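# Swap seized rollers in the roller bed for good ones

## Task

The roller bed holds four rollers, and one or two of them are seized: when spun, a seized one only rocks slightly instead of turning. Each roller rides on a spring-loaded hexagonal axle, and you free it by pushing the axle toward one bracket until its opposite end leaves its hole. Lay every seized roller on the scrap tray's floor. Replace each with a good roller, seated with its axle centred to match the others and both ends sitting in their holes. Every good roller that started in the bed must still be there when you finish.

## Robot and tools

Robot: two six-joint arms, left_arm and right_arm, each ending in a parallel two-finger gripper. Joint order everywhere (in rows and in result lists) is waist, shoulder, elbow, wrist pitch, wrist yaw, wrist roll. Stated ranges in rad: waist -2.618 to 3.054, shoulder 0.000 to 3.142, elbow 0.000 to 3.142, wrist pitch -1.571 to 1.571, wrist yaw -1.571 to 1.571, wrist roll -2.094 to 2.094; the true end may sit up to 0.059 rad either way. The fingers point along the gripper's +z and close along its y. Each arm has a wrist camera (cam_left_wrist, cam_right_wrist); two fixed head cameras are cam_head_left and cam_head_right, all 672x504.

Frames: the scene frame has its origin at table-top height midway between the nominal bases, +x out over the table, +y toward left_arm, +z up. Actual bases: left_arm at (+0.031, +0.291, 0) m, quat_wxyz (+1.000, 0, 0, +0.007); right_arm at (-0.027, -0.293, 0) m, quat_wxyz (+1.000, 0, 0, +0.004). Each arm's end_effector_position (metres, the point between the finger pads just behind the tips) and end_effector_quat_wxyz are reported in that arm's own base frame and can be off by a few cm. Table and fixed cameras use the scene frame.

The row: every command is a row of 14 numbers in [-1, 1]: left_arm's six joint values then its opening, then right_arm's six joints and opening. Joint values are offsets, not poses: they count from the Joint targets in force when the action (or move) began, not from the previous row, so sending the same offset again moves further. Scale: 1.0 equals 2.224 rad for waist, shoulder, elbow and 8.485 rad for the three wrist joints. The opening is absolute: +1 fully open (about 87 mm between pads), +0.5 about 69, 0 about 43, -0.5 about 18, -1 closed. To leave a gripper unchanged, resend its current command; a 0 means half open. To keep an arm still send 0 for its joints.

execute_actions(actions, cameras): actions is a list of actions; each action is a list of up to 15 rows, one per 1/30 s step, the final row held if fewer. An action asking any joint more than 0.059 rad outward past its range is rejected for both arms; a malformed first action rejects the call. cameras: list of names, ["all"], or []; default gives images only for an empty actions list. An empty list also reports the scene number and task.

move(target, speed, blend, opening_speed, blocking, cameras): target is one 14-number row or a list of up to 15 rows, every row offset from the same starting Joint targets. All joints travel together, so grippers follow curves and nothing avoids obstacles or the other arm. speed is rad/s for the joint with farthest to go, 0.01 to 12.57, default 0.5, one value or one per target. blend (rad) rounds corners through a list; 0 stops at each. opening_speed (0.2 or more, per second on the -1..+1 scale) ramps the fingers. blocking=false returns after about 0.5 s while the move continues. The result adds a move: line: done, off_target (at rest more than 0.035 rad from target), moving, held, fault, possibly limits=held. done does not prove contact or its absence.

wait(seconds 0 to 10, cameras): let the scene run holding commands. stop(cameras): brakes a running move. zoom_image(camera, region=[x0,y0,x1,y1] pixels, at most 504 each way) enlarges part of the newest image. read_manual(section="licences") returns licence text only. finished_scene(scene): give the current scene number; irreversible, so only call it when the rollers are correctly placed and will stay so.

Results: Joint positions (rad, then gripper 0 closed to 1 open), Joint velocities (may say within noise), Joint targets (the base for your next offsets), Joint torques (N m, include gravity, offset and noisy; first three wrap at ±28), grip_measured (same scale as your opening command, error up to about 0.043), Tool commands. joint sent to its limit means a joint was clipped at its end; joint command not followed means the clearance check altered targets. MOTOR HOT appears at 70 °C; at 85 °C an OVER-TEMPERATURE FAULT folds that arm and ignores it until cooled. Avoid long holds with outstretched arms and pushing at unreachable poses.

Limits of motion: a joint target may lead its measured angle by at most 0.339 rad (big joints) or 2.2 rad (wrist); targets that would move the gripper more than 200 mm are scaled back, so big jumps need several actions. Friction and gear play leave joints short, and tiny turns may not happen.

Gripping: close until first contact, then command about 0.04 below the grip_measured reading for a firm hold, less for lighter. Fast closing squeezes harder.

Avoid: dropping parts or releasing them while moving; letting anything fall off the table or leaving it off it; fast hits on fixed or heavy things; arms touching or one gripper closing on the other's fingers; straining a wrist camera cable; any fault stop. Move gently, press lightly past contact, and check with cameras before finishing.

Each tool is called after ">>>" as name([rows], argument=value, ...), one row to a line, values as JSON.

## Session

>>> execute_actions(actions=[])

Scene clock: 0.00 s.
left_arm: end_effector_position=(+0.2758, -0.0100, +0.0866) grip_measured=+1.000 end_effector_quat_wxyz=(+0.401, -0.064, +0.910, +0.082) | right_arm: end_effector_position=(+0.2674, -0.0170, +0.1367) grip_measured=+1.000 end_effector_quat_wxyz=(+0.554, +0.227, +0.784, +0.163)
Joint positions: left_arm=[-0.237 1.029 0.578 -0.343 -0.372 -0.223 1] | right_arm=[-0.338 0.578 0.324 -0.104 -0.322 0.449 1]
Joint velocities: within noise
Joint torques (N m): no reading
Heat: left arm: 39 °C; right arm: 38 °C.
Joint targets: left_arm=[-0.232 1.022 0.592 -0.333 -0.376 -0.227] | right_arm=[-0.334 0.581 0.347 -0.080 -0.325 0.443]
Tool commands: left_gripper/opening=+1.0 right_gripper/opening=+1.0

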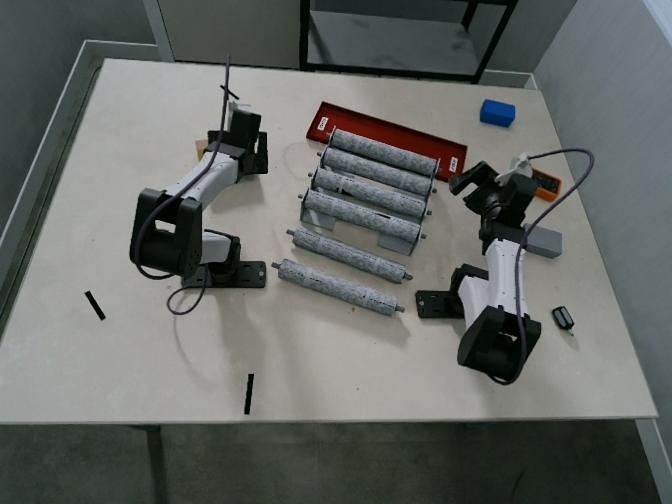

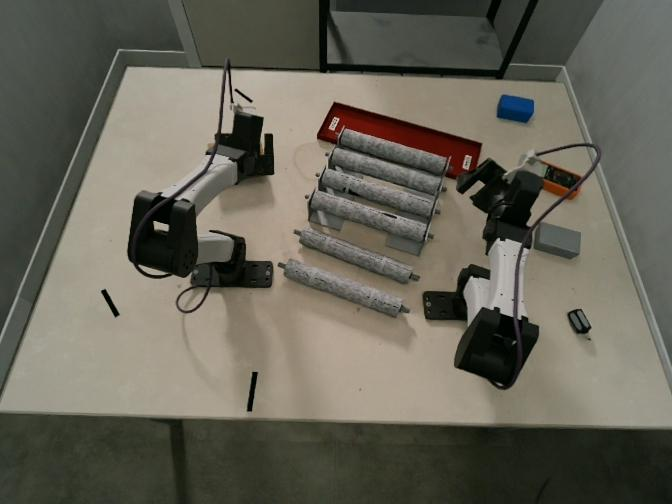

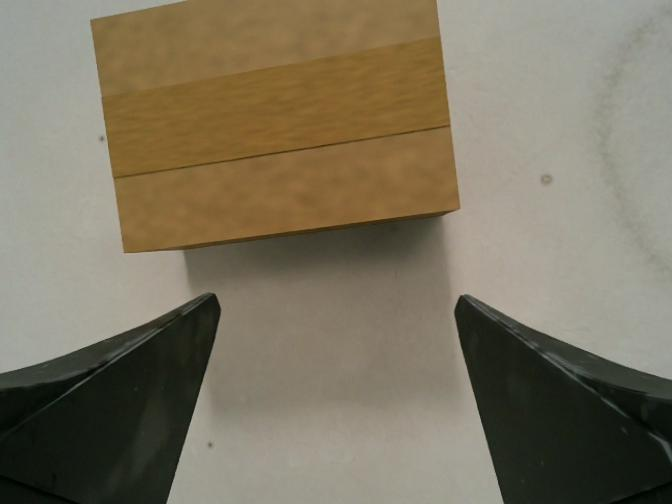

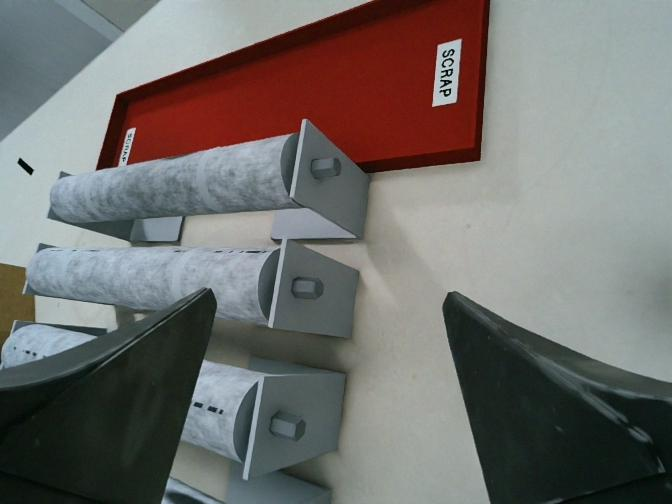

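>>> zoom_image(camera="cam_head_left", region=[260, 80, 500, 330])

>>> zoom_image(camera="cam_head_right", region=[260, 80, 500, 330])

>>> zoom_image(camera="cam_right_wrist", region=[0, 0, 504, 504])

Scaled by 2.016.

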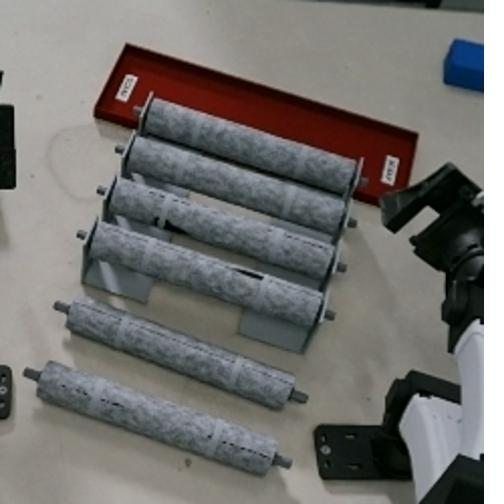

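Scaled by 2.016.

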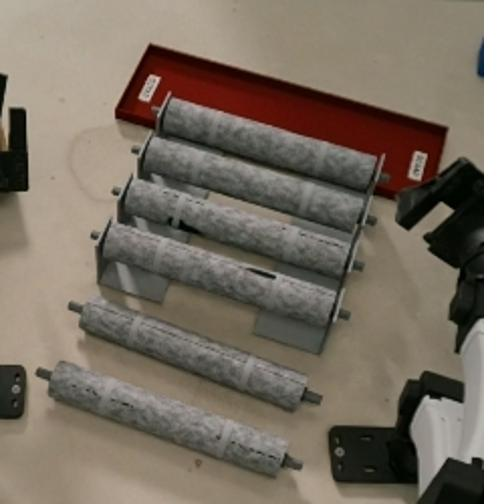

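Scaled by 1.000.

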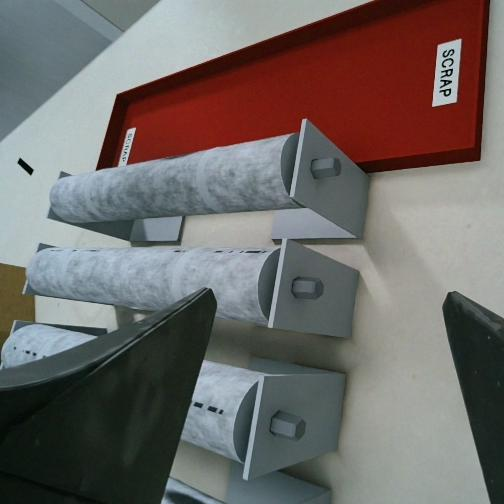

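>>> move([
  [0,0,0,0,0,0,1,0,0.2334,0.3835,-0.0906,0.0383,-0.0522,1],
  [0,0,0,0,0,0,1,0.4802,0.2534,0.4263,-0.0906,0.0383,-0.0522,1],
], speed=1.0, blend=0.15, cameras=["all"])

Scene clock: 159.60 s.
left_arm: end_effector_position=(+0.2758, -0.0100, +0.0866) grip_measured=+1.000 end_effector_quat_wxyz=(+0.401, -0.064, +0.910, +0.082) | right_arm: end_effector_position=(+0.2258, +0.2069, +0.2432) grip_measured=+1.000 end_effector_quat_wxyz=(+0.380, -0.325, +0.852, +0.155)
Joint positions: left_arm=[-0.237 1.029 0.578 -0.343 -0.372 -0.223 1] | right_arm=[0.732 1.141 1.25 -0.834 -0.014 0.01 1]
Joint torques (N m): left_arm=[-0.02 -2.85 7.35 2.22 -0.19 0.01] | right_arm=[0.21 -1.54 10.36 1.66 0.21 -0.06]
Heat: left arm: 44 °C; right arm: 45 °C.
Joint targets: left_arm=[-0.232 1.022 0.592 -0.333 -0.376 -0.227] | right_arm=[0.734 1.144 1.296 -0.849 0.000 0.000]
move: off_target (right_arm); right_arm: the elbow is farthest, 0.045 rad from its target

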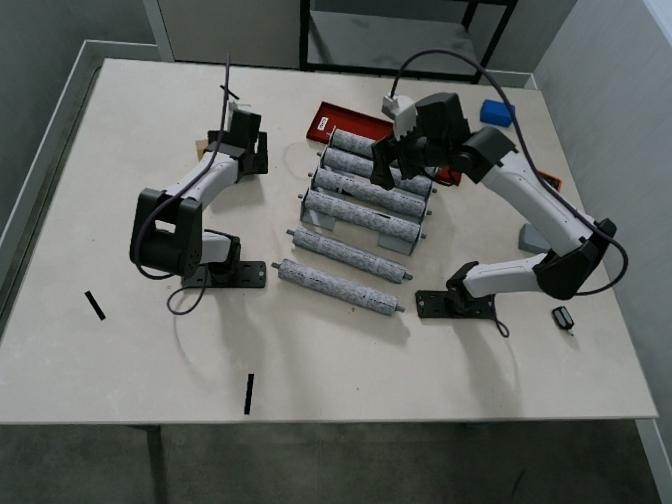

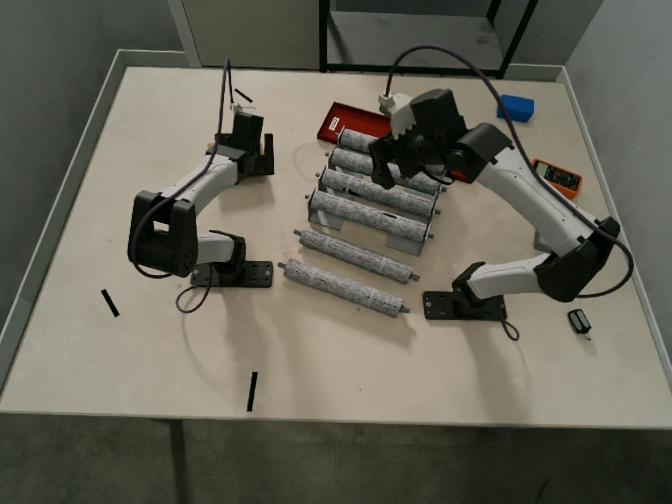

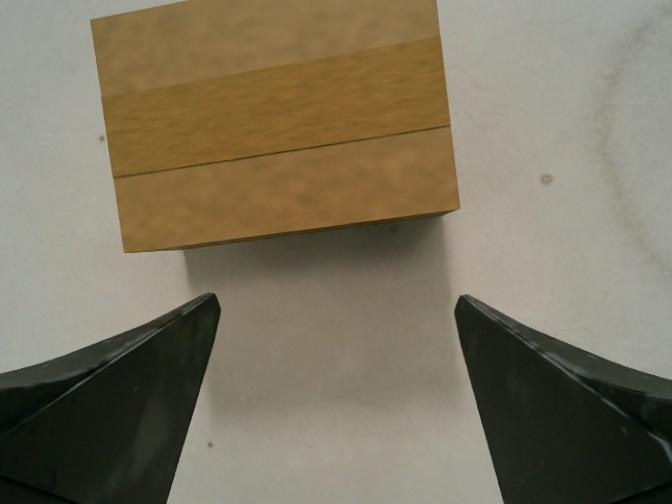

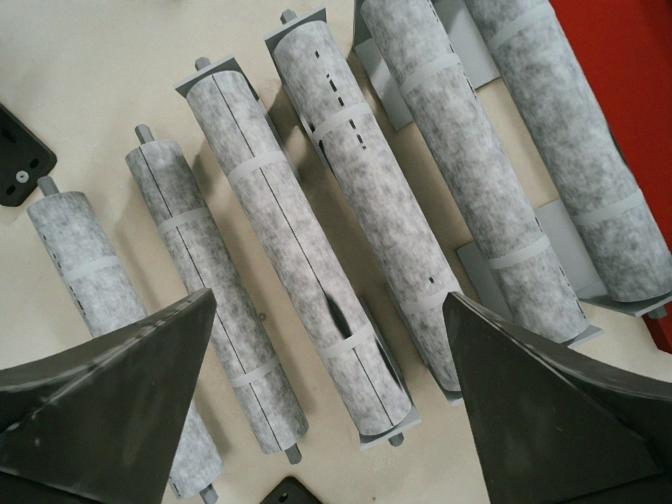

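>>> move(target=[0,0,0,0,0,0,1,0.0553,0.0535,-0.1241,0.0284,0,0,-1], speed=0.6, opening_speed=2, cameras=["cam_head_left","cam_right_wrist"])

Scene clock: 309.00 s.
left_arm: end_effector_position=(+0.2758, -0.0100, +0.0866) grip_measured=+1.000 end_effector_quat_wxyz=(+0.401, -0.064, +0.910, +0.082) | right_arm: end_effector_position=(+0.2018, +0.2371, +0.1385) grip_measured=-0.975 end_effector_quat_wxyz=(+0.287, -0.388, +0.864, +0.141)
Joint positions: left_arm=[-0.237 1.029 0.578 -0.343 -0.372 -0.223 1] | right_arm=[0.857 1.267 1.014 -0.667 -0.012 0.017 0.012]
Joint torques (N m): left_arm=[-0.01 -2.85 7.34 2.21 -0.19 0.02] | right_arm=[0.14 -2.99 7.01 2.24 0.2 -0.1]
Heat: left arm: 45 °C; right arm: 51 °C.
Joint targets: left_arm=[-0.232 1.022 0.592 -0.333 -0.376 -0.227] | right_arm=[0.857 1.263 1.020 -0.608 0.000 0.000]
move: off_target (right_arm); right_arm: the wrist pitch is farthest, 0.059 rad from its target
Images, in order (width x height): cam_head_left 672x504, cam_right_wrist 672x504.

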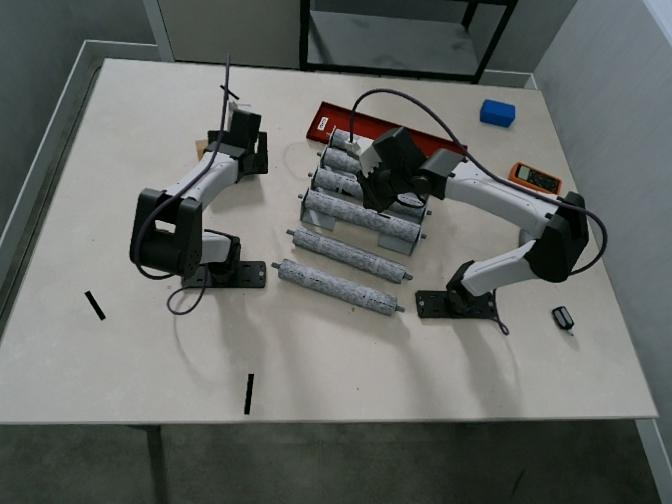

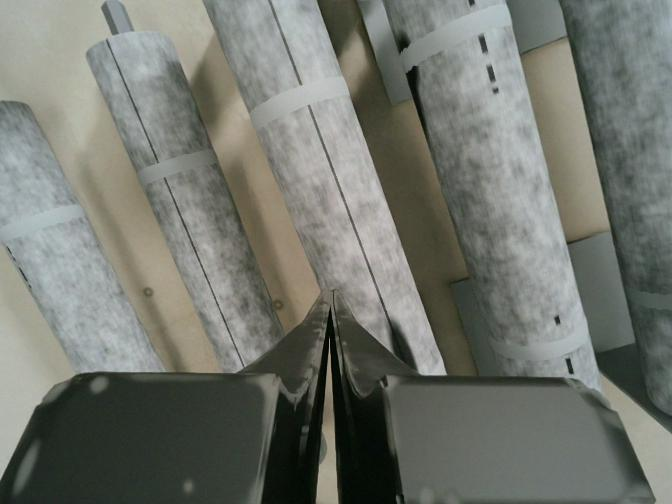

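>>> move(target=[0,0,0,0,0,0,1,-0.0162,0,-0.0441,0.01155,0,0,-1], speed=0.3, cameras=["cam_head_right","cam_right_wrist"])

Scene clock: 335.37 s.
left_arm: end_effector_position=(+0.2758, -0.0100, +0.0866) grip_measured=+1.000 end_effector_quat_wxyz=(+0.401, -0.064, +0.910, +0.082) | right_arm: end_effector_position=(+0.2097, +0.2302, +0.1161) grip_measured=-0.975 end_effector_quat_wxyz=(+0.292, -0.373, +0.870, +0.137)
Joint positions: left_arm=[-0.237 1.029 0.578 -0.343 -0.372 -0.223 1] | right_arm=[0.823 1.267 0.922 -0.568 -0.012 0.017 0.012]
Joint torques (N m): left_arm=[-0.02 -2.86 7.34 2.22 -0.19 0.01] | right_arm=[-0.64 -3 6.56 2.24 0.2 -0.08]
Heat: left arm: 45 °C; right arm: 47 °C.
Joint targets: left_arm=[-0.232 1.022 0.592 -0.333 -0.376 -0.227] | right_arm=[0.821 1.263 0.921 -0.510 0.000 0.000]
move: off_target (right_arm); right_arm: the wrist pitch is farthest, 0.058 rad from its target
Images, in order (width x height): cam_head_right 672x504, cam_right_wrist 672x504.

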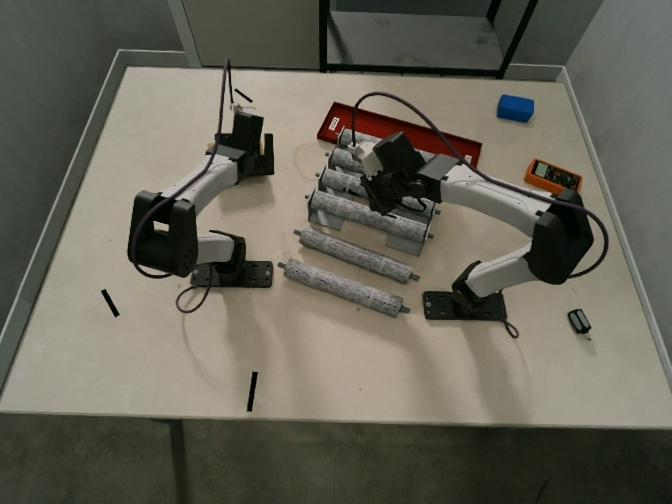

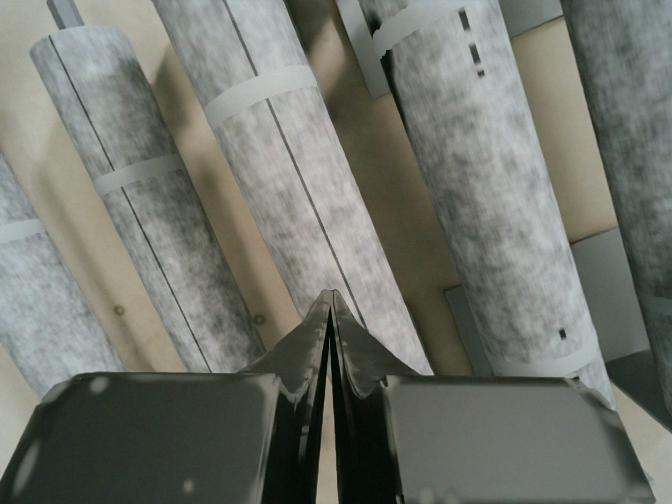

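>>> move(target=[0,0,0,0,0,0,1,-0.006,0,-0.0190,0.00498,0,0,-1], speed=0.2, cameras=["cam_right_wrist"])

Scene clock: 342.60 s.
left_arm: end_effector_position=(+0.2758, -0.0100, +0.0866) grip_measured=+1.000 end_effector_quat_wxyz=(+0.401, -0.064, +0.910, +0.082) | right_arm: end_effector_position=(+0.2108, +0.2293, +0.1072) grip_measured=-0.975 end_effector_quat_wxyz=(+0.295, -0.371, +0.870, +0.137)
Joint positions: left_arm=[-0.237 1.029 0.578 -0.343 -0.372 -0.223 1] | right_arm=[0.818 1.267 0.884 -0.524 -0.012 0.017 0.012]
Joint torques (N m): left_arm=[-0.02 -2.85 7.35 2.21 -0.19 0.01] | right_arm=[-0.69 -3.04 6.19 2.21 0.2 -0.09]
Heat: left arm: 45 °C; right arm: 47 °C.
Joint targets: left_arm=[-0.232 1.022 0.592 -0.333 -0.376 -0.227] | right_arm=[0.808 1.263 0.879 -0.467 0.000 0.000]
move: off_target (right_arm); right_arm: the wrist pitch is farthest, 0.056 rad from its target
Images, in order (width x height): cam_right_wrist 672x504.

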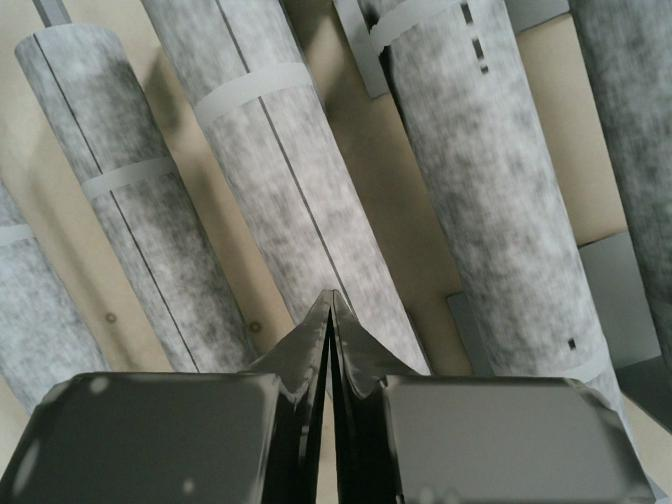

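>>> move(target=[0,0,0,0,0,0,1,0,0,-0.0150,0.0039,0,0,-1], speed=0.2, cameras=["cam_right_wrist"])

Scene clock: 350.10 s.
left_arm: end_effector_position=(+0.2758, -0.0100, +0.0866) grip_measured=+1.000 end_effector_quat_wxyz=(+0.401, -0.064, +0.910, +0.082) | right_arm: end_effector_position=(+0.2203, +0.2304, +0.1060) grip_measured=-0.975 end_effector_quat_wxyz=(+0.315, -0.365, +0.865, +0.136)
Joint positions: left_arm=[-0.237 1.029 0.578 -0.343 -0.372 -0.223 1] | right_arm=[0.806 1.267 0.86 -0.464 -0.001 0.007 0.012]
Joint torques (N m): left_arm=[-0.02 -2.86 7.34 2.21 -0.18 0.01] | right_arm=[-0.35 -3.06 5.31 1.99 0.11 -0.07]
Heat: left arm: 45 °C; right arm: 46 °C.
Joint targets: left_arm=[-0.232 1.022 0.592 -0.333 -0.376 -0.227] | right_arm=[0.808 1.263 0.846 -0.434 0.000 0.000]
move: done
Images, in order (width x height): cam_right_wrist 672x504.

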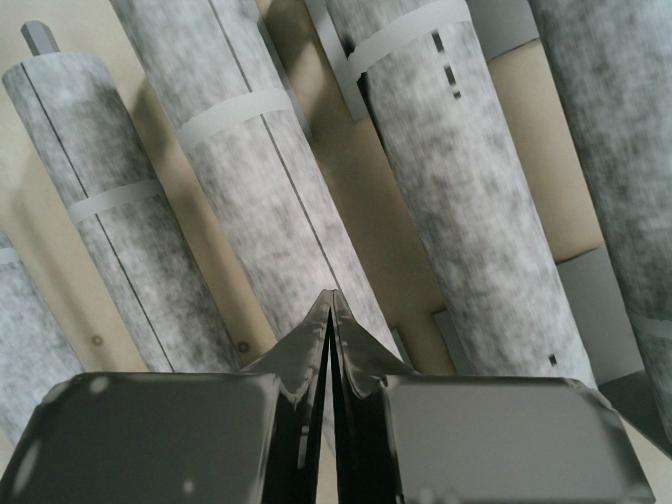

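>>> move(target=[0,0,0,0,0,0,1,0.018,0,0,0,0,0,-1], speed=0.1, cameras=["cam_right_wrist"])

Scene clock: 360.53 s.
left_arm: end_effector_position=(+0.2758, -0.0100, +0.0866) grip_measured=+1.000 end_effector_quat_wxyz=(+0.401, -0.064, +0.910, +0.082) | right_arm: end_effector_position=(+0.2151, +0.2365, +0.1066) grip_measured=-0.975 end_effector_quat_wxyz=(+0.316, -0.377, +0.859, +0.139)
Joint positions: left_arm=[-0.237 1.029 0.578 -0.343 -0.372 -0.223 1] | right_arm=[0.834 1.267 0.86 -0.459 0.003 0.006 0.012]
Joint torques (N m): left_arm=[-0.03 -2.84 7.34 2.21 -0.18 0.01] | right_arm=[0.54 -3.12 5.33 1.93 0.05 -0.05]
Heat: left arm: 45 °C; right arm: 45 °C.
Joint targets: left_arm=[-0.232 1.022 0.592 -0.333 -0.376 -0.227] | right_arm=[0.848 1.263 0.846 -0.434 0.000 0.000]
move: done
Images, in order (width x height): cam_right_wrist 672x504.

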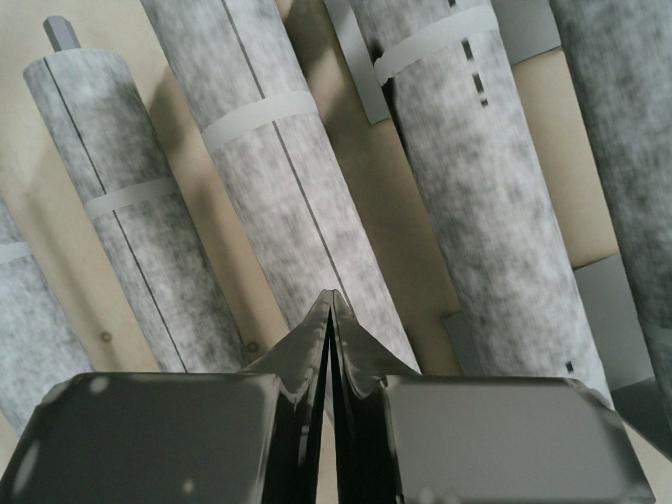

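>>> move(target=[0,0,0,0,0,0,1,0.012,0,-0.004,0,0,0,-1], speed=0.1, cameras=["cam_right_wrist"])

Scene clock: 368.67 s.
left_arm: end_effector_position=(+0.2758, -0.0100, +0.0866) grip_measured=+1.000 end_effector_quat_wxyz=(+0.401, -0.064, +0.910, +0.082) | right_arm: end_effector_position=(+0.2001, +0.2457, +0.1022) grip_measured=-0.975 end_effector_quat_wxyz=(+0.305, -0.396, +0.853, +0.151)
Joint positions: left_arm=[-0.237 1.029 0.578 -0.343 -0.372 -0.223 1] | right_arm=[0.88 1.267 0.848 -0.458 -0.011 0.014 0.012]
Joint torques (N m): left_arm=[-0.03 -2.85 7.35 2.21 -0.19 0.02] | right_arm=[-0.18 -3.1 5.57 1.93 0.12 -0.05]
Heat: left arm: 45 °C; right arm: 45 °C.
Joint targets: left_arm=[-0.232 1.022 0.592 -0.333 -0.376 -0.227] | right_arm=[0.874 1.263 0.837 -0.434 0.000 0.000]
move: done
Images, in order (width x height): cam_right_wrist 672x504.

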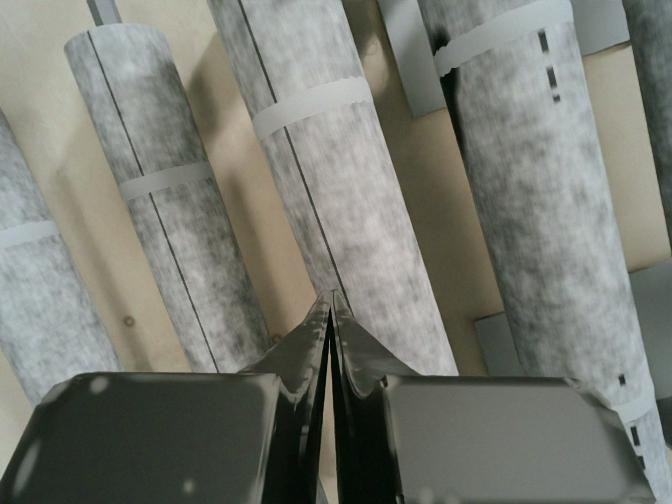

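>>> move([
  [0,0,0,0,0,0,1,0,0,0.036,-0.0094,0,0,-1],
  [0,0,0,0,0,0,1,-0.0697,0.0832,0.1174,-0.0040,0,0,-1],
], speed=0.5, blend=0.02, cameras=["cam_right_wrist"])

Scene clock: 385.10 s.
left_arm: end_effector_position=(+0.2758, -0.0100, +0.0866) grip_measured=+1.000 end_effector_quat_wxyz=(+0.401, -0.064, +0.910, +0.082) | right_arm: end_effector_position=(+0.2727, +0.2392, +0.1181) grip_measured=-0.975 end_effector_quat_wxyz=(+0.315, -0.325, +0.883, +0.122)
Joint positions: left_arm=[-0.237 1.029 0.578 -0.343 -0.372 -0.223 1] | right_arm=[0.717 1.445 1.052 -0.489 -0.003 0.014 0.012]
Joint torques (N m): left_arm=[-0.03 -2.84 7.35 2.21 -0.19 0.02] | right_arm=[-0.34 -3.73 10.85 1.88 0.11 -0.06]
Heat: left arm: 45 °C; right arm: 45 °C.
Joint targets: left_arm=[-0.232 1.022 0.592 -0.333 -0.376 -0.227] | right_arm=[0.719 1.449 1.098 -0.468 0.000 0.000]
move: off_target (right_arm); right_arm: the elbow is farthest, 0.046 rad from its target
Images, in order (width x height): cam_right_wrist 672x504.

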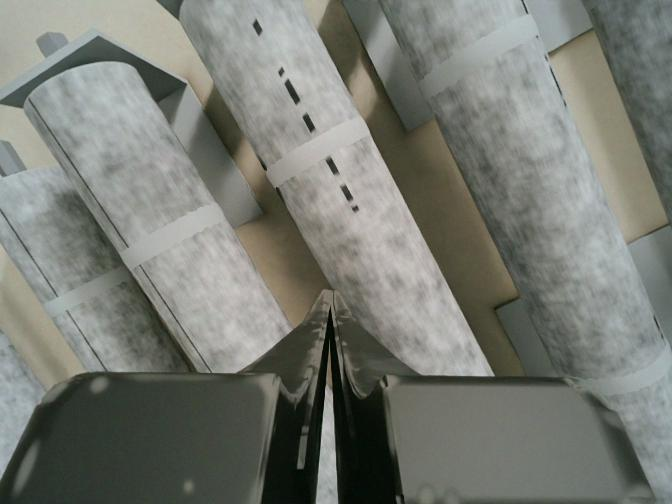

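>>> move([
  [0,0,0,0,0,0,1,-0.029,0,0,0,0,0,-1],
  [0,0,0,0,0,0,1,-0.029,0,-0.036,0.0045,0,0,-1],
], speed=0.2, cameras=["cam_right_wrist"])

Scene clock: 393.87 s.
left_arm: end_effector_position=(+0.2758, -0.0100, +0.0866) grip_measured=+1.000 end_effector_quat_wxyz=(+0.401, -0.064, +0.910, +0.082) | right_arm: end_effector_position=(+0.2825, +0.2180, +0.1082) grip_measured=-0.975 end_effector_quat_wxyz=(+0.309, -0.298, +0.897, +0.109)
Joint positions: left_arm=[-0.237 1.029 0.578 -0.343 -0.372 -0.223 1] | right_arm=[0.654 1.445 1.023 -0.481 -0.003 0.014 0.012]
Joint torques (N m): left_arm=[-0.02 -2.86 7.36 2.22 -0.19 0.02] | right_arm=[-0.46 -3.77 6.12 2.15 0.11 -0.06]
Heat: left arm: 45 °C; right arm: 45 °C.
Joint targets: left_arm=[-0.232 1.022 0.592 -0.333 -0.376 -0.227] | right_arm=[0.655 1.449 1.018 -0.430 0.000 0.000]
move: off_target (right_arm); right_arm: the wrist pitch is farthest, 0.051 rad from its target
Images, in order (width x height): cam_right_wrist 672x504.

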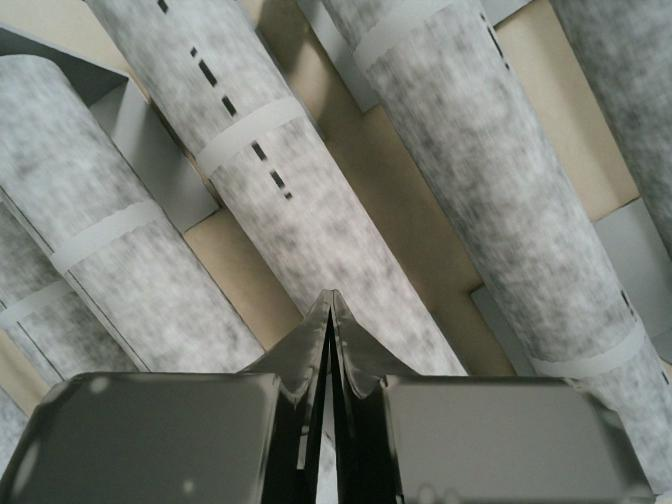

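>>> move([
  [0,0,0,0,0,0,1,-0.010,0,0,0,0,0,-1],
  [0,0,0,0,0,0,1,-0.010,0,-0.018,0.004,0,0,-1],
], speed=0.15, cameras=["cam_right_wrist"])

Scene clock: 400.73 s.
left_arm: end_effector_position=(+0.2758, -0.0100, +0.0866) grip_measured=+1.000 end_effector_quat_wxyz=(+0.401, -0.064, +0.910, +0.082) | right_arm: end_effector_position=(+0.2901, +0.2199, +0.1070) grip_measured=-0.975 end_effector_quat_wxyz=(+0.326, -0.292, +0.892, +0.116)
Joint positions: left_arm=[-0.237 1.029 0.578 -0.343 -0.372 -0.223 1] | right_arm=[0.642 1.445 0.999 -0.418 -0.011 0.014 0.012]
Joint torques (N m): left_arm=[-0.02 -2.85 7.34 2.21 -0.19 0.02] | right_arm=[-0.69 -3.77 4.67 1.87 0.12 -0.06]
Heat: left arm: 45 °C; right arm: 45 °C.
Joint targets: left_arm=[-0.232 1.022 0.592 -0.333 -0.376 -0.227] | right_arm=[0.633 1.449 0.978 -0.396 0.000 0.000]
move: done
Images, in order (width x height): cam_right_wrist 672x504.

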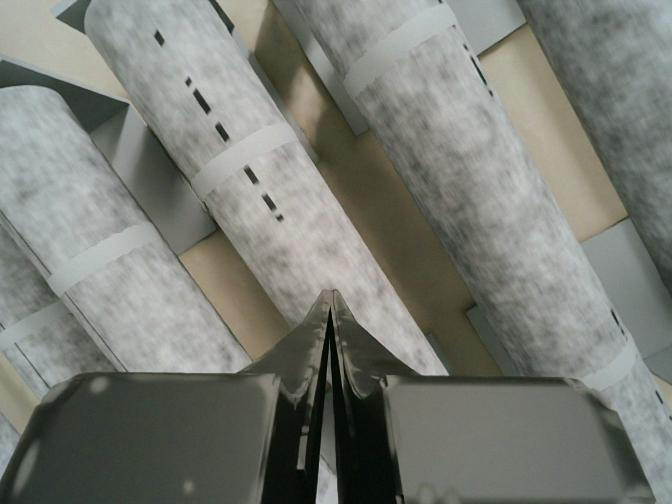

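>>> move(target=[0,0,0,0,0,0,1,0.027,0,0,0,0,0,-1], speed=0.1, cameras=["cam_right_wrist"])

Scene clock: 406.33 s.
left_arm: end_effector_position=(+0.2758, -0.0100, +0.0866) grip_measured=+1.000 end_effector_quat_wxyz=(+0.401, -0.064, +0.910, +0.082) | right_arm: end_effector_position=(+0.2790, +0.2331, +0.1047) grip_measured=-0.975 end_effector_quat_wxyz=(+0.324, -0.314, +0.884, +0.121)
Joint positions: left_arm=[-0.237 1.029 0.578 -0.343 -0.372 -0.223 1] | right_arm=[0.693 1.445 0.989 -0.409 -0.005 0.012 0.012]
Joint torques (N m): left_arm=[-0.03 -2.85 7.35 2.21 -0.18 0.02] | right_arm=[0.1 -3.74 5.55 1.79 0.07 -0.02]
Heat: left arm: 46 °C; right arm: 45 °C.
Joint targets: left_arm=[-0.232 1.022 0.592 -0.333 -0.376 -0.227] | right_arm=[0.693 1.449 0.978 -0.396 0.000 0.000]
move: done
Images, in order (width x height): cam_right_wrist 672x504.

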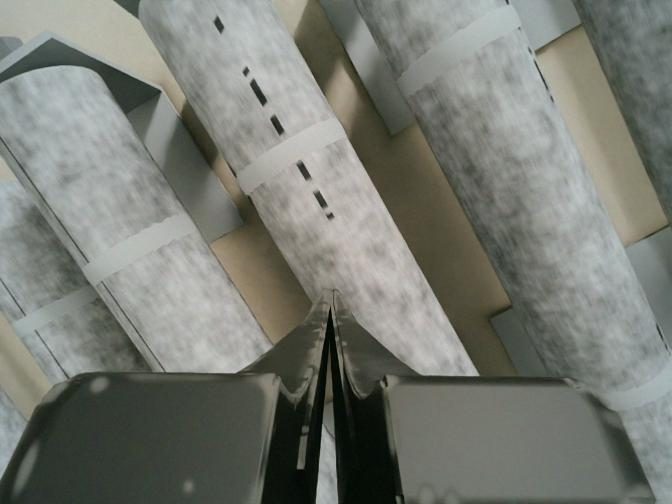

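>>> move(target=[0,0,0,0,0,0,1,-0.036,0,-0.004,0.001,0,0,-1], speed=0.1, cameras=["cam_right_wrist"])

Scene clock: 416.90 s.
left_arm: end_effector_position=(+0.2758, -0.0100, +0.0866) grip_measured=+1.000 end_effector_quat_wxyz=(+0.401, -0.064, +0.910, +0.082) | right_arm: end_effector_position=(+0.2829, +0.2293, +0.1054) grip_measured=-0.975 end_effector_quat_wxyz=(+0.319, -0.304, +0.887, +0.141)
Joint positions: left_arm=[-0.237 1.029 0.578 -0.343 -0.372 -0.223 1] | right_arm=[0.65 1.445 0.989 -0.406 -0.063 0.012 0.012]
Joint torques (N m): left_arm=[-0.03 -2.84 7.35 2.21 -0.19 0.01] | right_arm=[-2.54 -3.73 4.67 1.86 0.6 -0.04]
Heat: left arm: 46 °C; right arm: 44 °C.
Joint targets: left_arm=[-0.232 1.022 0.592 -0.333 -0.376 -0.227] | right_arm=[0.613 1.449 0.969 -0.388 0.000 0.000]
move: off_target (right_arm); right_arm: the wrist yaw is farthest, 0.063 rad from its target
Images, in order (width x height): cam_right_wrist 672x504.

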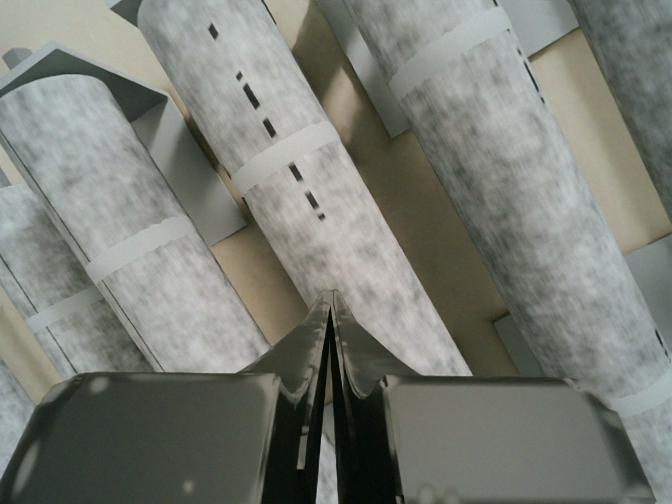

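>>> move([
  [0,0,0,0,0,0,1,0.0166,0,0.0544,-0.012,0,0,-1],
  [0,0,0,0,0,0,1,-0.0351,0.098,0.1646,-0.0067,0,0,-1],
], speed=0.5, blend=0.02, cameras=["cam_right_wrist"])

Scene clock: 443.80 s.
left_arm: end_effector_position=(+0.2758, -0.0100, +0.0866) grip_measured=+1.000 end_effector_quat_wxyz=(+0.401, -0.064, +0.910, +0.082) | right_arm: end_effector_position=(+0.3695, +0.2214, +0.1298) grip_measured=-0.975 end_effector_quat_wxyz=(+0.345, -0.243, +0.901, +0.103)
Joint positions: left_arm=[-0.237 1.029 0.578 -0.343 -0.372 -0.223 1] | right_arm=[0.533 1.663 1.288 -0.461 -0.014 0.012 0.012]
Joint torques (N m): left_arm=[-0.03 -2.84 7.35 2.21 -0.19 0.01] | right_arm=[-0.32 -5.12 10.8 1.82 0.21 -0.03]
Heat: left arm: 46 °C; right arm: 43 °C.
Joint targets: left_arm=[-0.232 1.022 0.592 -0.333 -0.376 -0.227] | right_arm=[0.535 1.667 1.335 -0.444 0.000 0.000]
move: off_target (right_arm); right_arm: the elbow is farthest, 0.047 rad from its target
Images, in order (width x height): cam_right_wrist 672x504.

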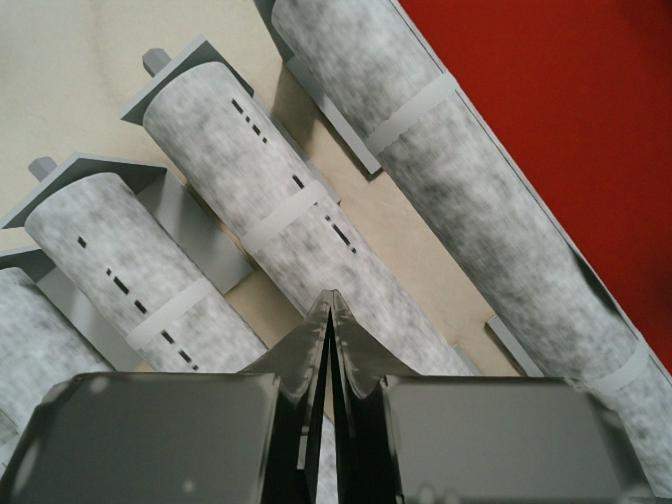

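>>> move([
  [0,0,0,0,0,0,1,-0.0108,0,-0.02,0.0,0,0,-1],
  [0,0,0,0,0,0,1,-0.0108,0,-0.06,0.0125,0,0,-1],
], speed=0.2, blend=0.01, cameras=["cam_right_wrist"])

Scene clock: 452.10 s.
left_arm: end_effector_position=(+0.2758, -0.0100, +0.0866) grip_measured=+1.000 end_effector_quat_wxyz=(+0.401, -0.064, +0.910, +0.082) | right_arm: end_effector_position=(+0.3699, +0.2106, +0.1089) grip_measured=-0.975 end_effector_quat_wxyz=(+0.342, -0.234, +0.905, +0.097)
Joint positions: left_arm=[-0.237 1.029 0.578 -0.343 -0.372 -0.223 1] | right_arm=[0.512 1.663 1.209 -0.389 -0.012 0.01 0.012]
Joint torques (N m): left_arm=[-0.02 -2.84 7.35 2.22 -0.19 0.01] | right_arm=[-0.53 -5.09 5.93 2.25 0.2 -0.02]
Heat: left arm: 46 °C; right arm: 43 °C.
Joint targets: left_arm=[-0.232 1.022 0.592 -0.333 -0.376 -0.227] | right_arm=[0.510 1.667 1.202 -0.338 0.000 0.000]
move: off_target (right_arm); right_arm: the wrist pitch is farthest, 0.051 rad from its target
Images, in order (width x height): cam_right_wrist 672x504.

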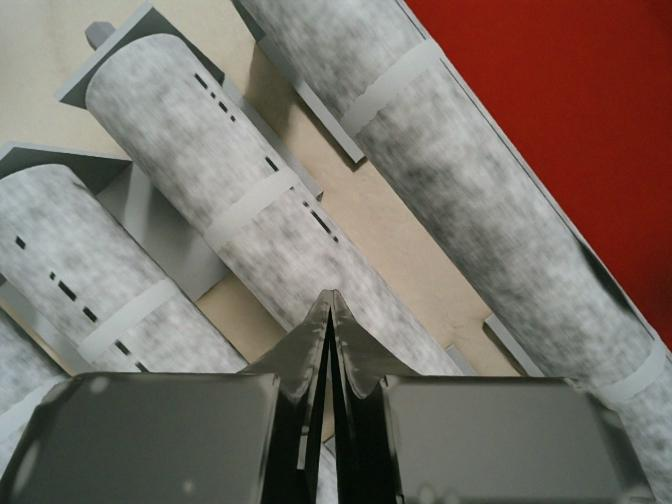

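>>> move([
  [0,0,0,0,0,0,1,-0.0075,0,0,0,0,0,-1],
  [0,0,0,0,0,0,1,-0.0075,0,-0.019,0.0035,0,0,-1],
], speed=0.15, cameras=["cam_right_wrist"])

Scene clock: 458.40 s.
left_arm: end_effector_position=(+0.2758, -0.0100, +0.0866) grip_measured=+1.000 end_effector_quat_wxyz=(+0.401, -0.064, +0.910, +0.082) | right_arm: end_effector_position=(+0.3791, +0.2058, +0.1060) grip_measured=-0.975 end_effector_quat_wxyz=(+0.361, -0.225, +0.900, +0.096)
Joint positions: left_arm=[-0.237 1.029 0.578 -0.343 -0.372 -0.223 1] | right_arm=[0.493 1.661 1.173 -0.317 -0.009 0.006 0.012]
Joint torques (N m): left_arm=[-0.03 -2.84 7.36 2.21 -0.18 0.02] | right_arm=[-0.54 -4.98 5.27 1.81 0.19 -0.04]
Heat: left arm: 46 °C; right arm: 43 °C.
Joint targets: left_arm=[-0.232 1.022 0.592 -0.333 -0.376 -0.227] | right_arm=[0.494 1.667 1.159 -0.309 0.000 0.000]
move: done
Images, in order (width x height): cam_right_wrist 672x504.

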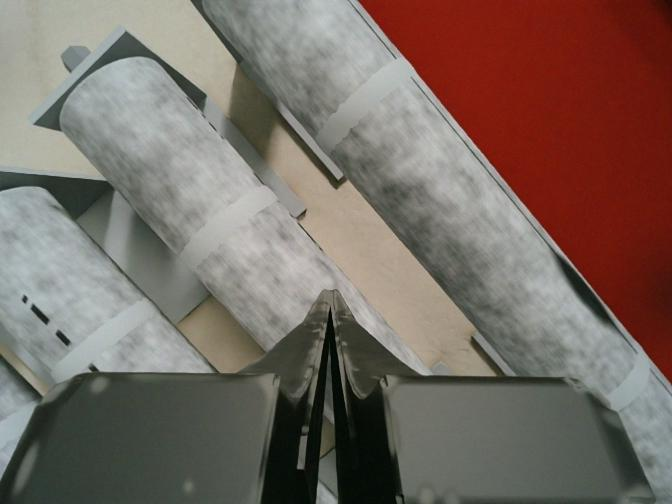

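>>> move(target=[0,0,0,0,0,0,1,0.025,0,-0.002,0,0,0,-1], speed=0.1, cameras=["cam_right_wrist"])

Scene clock: 464.83 s.
left_arm: end_effector_position=(+0.2758, -0.0100, +0.0866) grip_measured=+1.000 end_effector_quat_wxyz=(+0.401, -0.064, +0.910, +0.082) | right_arm: end_effector_position=(+0.3765, +0.2157, +0.1077) grip_measured=-0.976 end_effector_quat_wxyz=(+0.368, -0.237, +0.894, +0.092)
Joint positions: left_arm=[-0.237 1.029 0.578 -0.343 -0.372 -0.223 1] | right_arm=[0.527 1.661 1.173 -0.305 0.017 0.003 0.012]
Joint torques (N m): left_arm=[-0.03 -2.85 7.35 2.21 -0.19 0.01] | right_arm=[1.24 -5.04 4.96 1.7 -0.06 -0.01]
Heat: left arm: 46 °C; right arm: 43 °C.
Joint targets: left_arm=[-0.232 1.022 0.592 -0.333 -0.376 -0.227] | right_arm=[0.549 1.667 1.155 -0.309 0.000 0.000]
move: done
Images, in order (width x height): cam_right_wrist 672x504.

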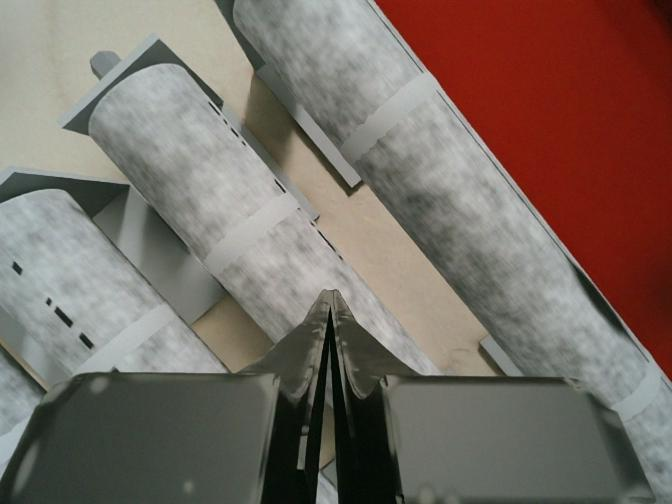

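>>> move(target=[0,0,0,0,0,0,1,0.018,0,-0.004,0.001,0,0,-1], speed=0.1, cameras=["cam_right_wrist"])

Scene clock: 470.83 s.
left_arm: end_effector_position=(+0.2758, -0.0100, +0.0866) grip_measured=+1.000 end_effector_quat_wxyz=(+0.401, -0.064, +0.910, +0.082) | right_arm: end_effector_position=(+0.3655, +0.2347, +0.1074) grip_measured=-0.976 end_effector_quat_wxyz=(+0.367, -0.260, +0.887, +0.101)
Joint positions: left_arm=[-0.237 1.029 0.578 -0.343 -0.372 -0.223 1] | right_arm=[0.577 1.661 1.17 -0.298 0.017 0.001 0.012]
Joint torques (N m): left_arm=[-0.03 -2.85 7.34 2.21 -0.19 0.01] | right_arm=[0.38 -5.04 4.46 1.73 -0.08 -0.01]
Heat: left arm: 46 °C; right arm: 43 °C.
Joint targets: left_arm=[-0.232 1.022 0.592 -0.333 -0.376 -0.227] | right_arm=[0.589 1.667 1.146 -0.300 0.000 0.000]
move: done
Images, in order (width x height): cam_right_wrist 672x504.

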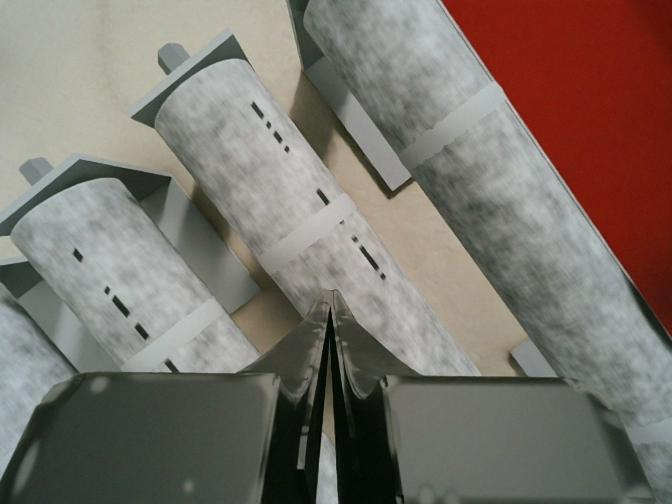

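>>> move([
  [0,0,0,0,0,0,1,0,0,0.035,-0.005,0,0,-1],
  [0,0,0,0,0,0,1,-0.036,0,0.035,-0.005,0,0,-1],
  [0,0,0,0,0,0,1,-0.036,0,0.002,-0.0005,0,0,-1],
  [0,0,0,0,0,0,1,0.004,0,-0.002,0,0,0,-1],
], speed=0.15, blend=0.003, cameras=["cam_right_wrist"])

Scene clock: 483.43 s.
left_arm: end_effector_position=(+0.2758, -0.0100, +0.0866) grip_measured=+1.000 end_effector_quat_wxyz=(+0.401, -0.064, +0.910, +0.082) | right_arm: end_effector_position=(+0.3540, +0.2437, +0.0985) grip_measured=-0.976 end_effector_quat_wxyz=(+0.357, -0.272, +0.887, +0.111)
Joint positions: left_arm=[-0.237 1.029 0.578 -0.343 -0.372 -0.223 1] | right_arm=[0.604 1.663 1.144 -0.286 0.003 0.007 0.012]
Joint torques (N m): left_arm=[-0.05 -2.85 7.34 2.21 -0.19 0.01] | right_arm=[-0.18 -5.03 6.28 1.56 -0.01 0.02]
Heat: left arm: 46 °C; right arm: 43 °C.
Joint targets: left_arm=[-0.232 1.022 0.592 -0.333 -0.376 -0.227] | right_arm=[0.598 1.667 1.142 -0.300 0.000 0.000]
move: done
Images, in order (width x height): cam_right_wrist 672x504.

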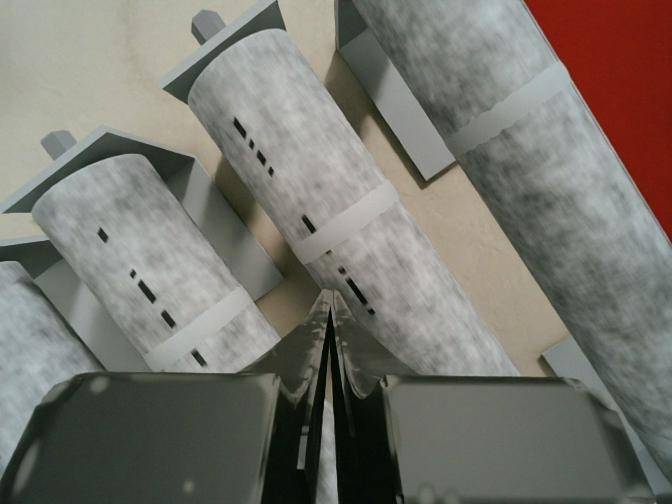

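>>> move([
  [0,0,0,0,0,0,1,0,0,0.044,-0.0118,0,0,-1],
  [0,0,0,0,0,0,1,-0.0764,0.1124,0.2239,-0.0244,0,0,-1],
], speed=0.5, blend=0.02, cameras=["cam_right_wrist"])

Scene clock: 498.57 s.
left_arm: end_effector_position=(+0.2758, -0.0100, +0.0866) grip_measured=+1.000 end_effector_quat_wxyz=(+0.401, -0.064, +0.910, +0.082) | right_arm: end_effector_position=(+0.4571, +0.2058, +0.1341) grip_measured=-0.976 end_effector_quat_wxyz=(+0.364, -0.191, +0.908, +0.076)
Joint positions: left_arm=[-0.237 1.029 0.578 -0.343 -0.372 -0.223 1] | right_arm=[0.426 1.91 1.594 -0.493 0.009 0.007 0.012]
Joint torques (N m): left_arm=[-0.02 -2.85 7.35 2.21 -0.19 0.01] | right_arm=[-0.17 -6.57 10.88 1.58 0.01 0.02]
Heat: left arm: 46 °C; right arm: 44 °C.
Joint targets: left_arm=[-0.232 1.022 0.592 -0.333 -0.376 -0.227] | right_arm=[0.428 1.917 1.640 -0.507 0.000 0.000]
move: off_target (right_arm); right_arm: the elbow is farthest, 0.046 rad from its target
Images, in order (width x height): cam_right_wrist 672x504.

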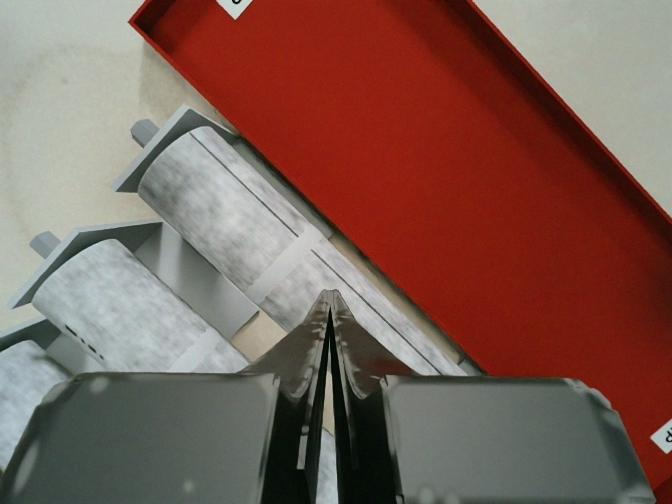

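>>> move([
  [0,0,0,0,0,0,1,-0.0065,0,-0.03,0.002,0,0,-1],
  [0,0,0,0,0,0,1,-0.0065,0,-0.068,0.0197,0,0,-1],
], speed=0.2, blend=0.01, cameras=["cam_right_wrist"])

Scene clock: 506.57 s.
left_arm: end_effector_position=(+0.2758, -0.0100, +0.0866) grip_measured=+1.000 end_effector_quat_wxyz=(+0.401, -0.064, +0.910, +0.082) | right_arm: end_effector_position=(+0.4561, +0.1994, +0.1086) grip_measured=-0.976 end_effector_quat_wxyz=(+0.364, -0.186, +0.910, +0.074)
Joint positions: left_arm=[-0.237 1.029 0.578 -0.343 -0.372 -0.223 1] | right_arm=[0.415 1.91 1.492 -0.393 0.009 0.007 0.012]
Joint torques (N m): left_arm=[-0.02 -2.85 7.35 2.21 -0.18 0.01] | right_arm=[-0.66 -6.52 6.32 2.32 -0.01 -0.01]
Heat: left arm: 46 °C; right arm: 45 °C.
Joint targets: left_arm=[-0.232 1.022 0.592 -0.333 -0.376 -0.227] | right_arm=[0.414 1.917 1.488 -0.340 0.000 0.000]
move: off_target (right_arm); right_arm: the wrist pitch is farthest, 0.054 rad from its target
Images, in order (width x height): cam_right_wrist 672x504.

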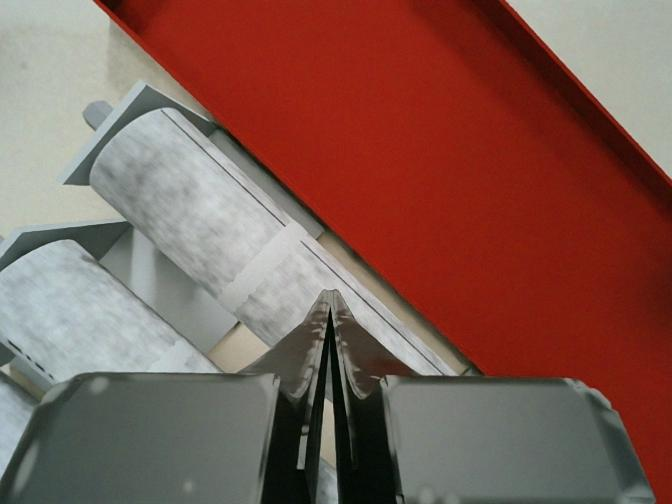

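>>> move(target=[0,0,0,0,0,0,1,0,0,-0.022,0.0045,0,0,-1], speed=0.15, cameras=["cam_right_wrist"])

>>> move(target=[0,0,0,0,0,0,1,0.024,0,-0.003,0,0,0,-1], speed=0.1, cameras=["cam_right_wrist"])

Scene clock: 519.33 s.
left_arm: end_effector_position=(+0.2758, -0.0100, +0.0866) grip_measured=+1.000 end_effector_quat_wxyz=(+0.401, -0.064, +0.910, +0.082) | right_arm: end_effector_position=(+0.4620, +0.1983, +0.1032) grip_measured=-0.976 end_effector_quat_wxyz=(+0.379, -0.186, +0.903, +0.074)
Joint positions: left_arm=[-0.237 1.029 0.578 -0.343 -0.372 -0.223 1] | right_arm=[0.409 1.91 1.451 -0.318 0.009 0 0.012]
Joint torques (N m): left_arm=[-0.02 -2.84 7.32 2.21 -0.19 0.01] | right_arm=[-0.13 -6.48 5.57 1.98 -0.01 0.02]
Heat: left arm: 46 °C; right arm: 45 °C.
Joint targets: left_arm=[-0.232 1.022 0.592 -0.333 -0.376 -0.227] | right_arm=[0.414 1.917 1.440 -0.302 0.000 0.000]
move: done
Images, in order (width x height): cam_right_wrist 672x504.

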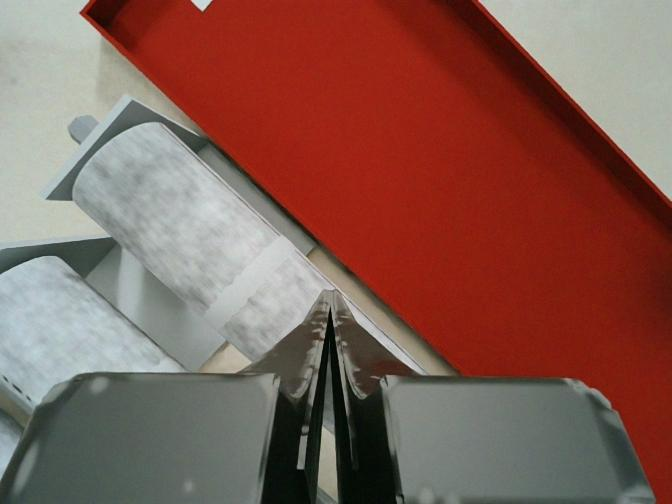

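Scene clock: 520.20 s.
left_arm: end_effector_position=(+0.2758, -0.0100, +0.0866) grip_measured=+1.000 end_effector_quat_wxyz=(+0.401, -0.064, +0.910, +0.082) | right_arm: end_effector_position=(+0.4606, +0.2132, +0.1062) grip_measured=-0.976 end_effector_quat_wxyz=(+0.390, -0.197, +0.896, +0.077)
Joint positions: left_arm=[-0.237 1.029 0.578 -0.343 -0.372 -0.223 1] | right_arm=[0.441 1.91 1.448 -0.291 0.022 0 0.012]
Joint torques (N m): left_arm=[-0.03 -2.85 7.35 2.21 -0.19 0.01] | right_arm=[1.55 -6.48 5.2 1.7 -0.1 0.01]
Heat: left arm: 46 °C; right arm: 45 °C.
Joint targets: left_arm=[-0.232 1.022 0.592 -0.333 -0.376 -0.227] | right_arm=[0.467 1.917 1.433 -0.302 0.000 0.000]
move: done
Images, in order (width x height): cam_right_wrist 672x504.

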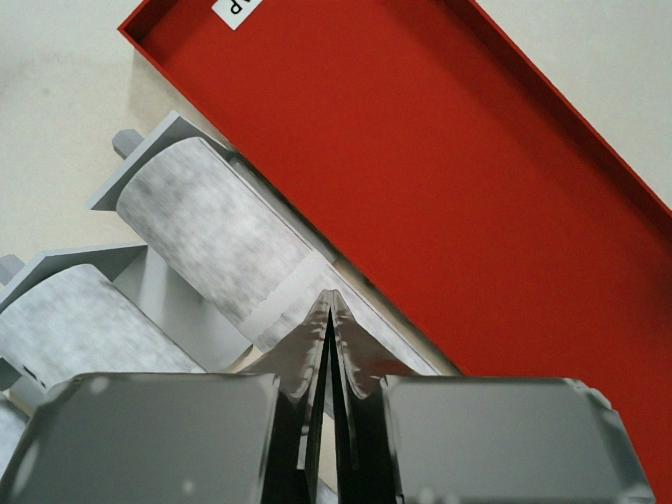

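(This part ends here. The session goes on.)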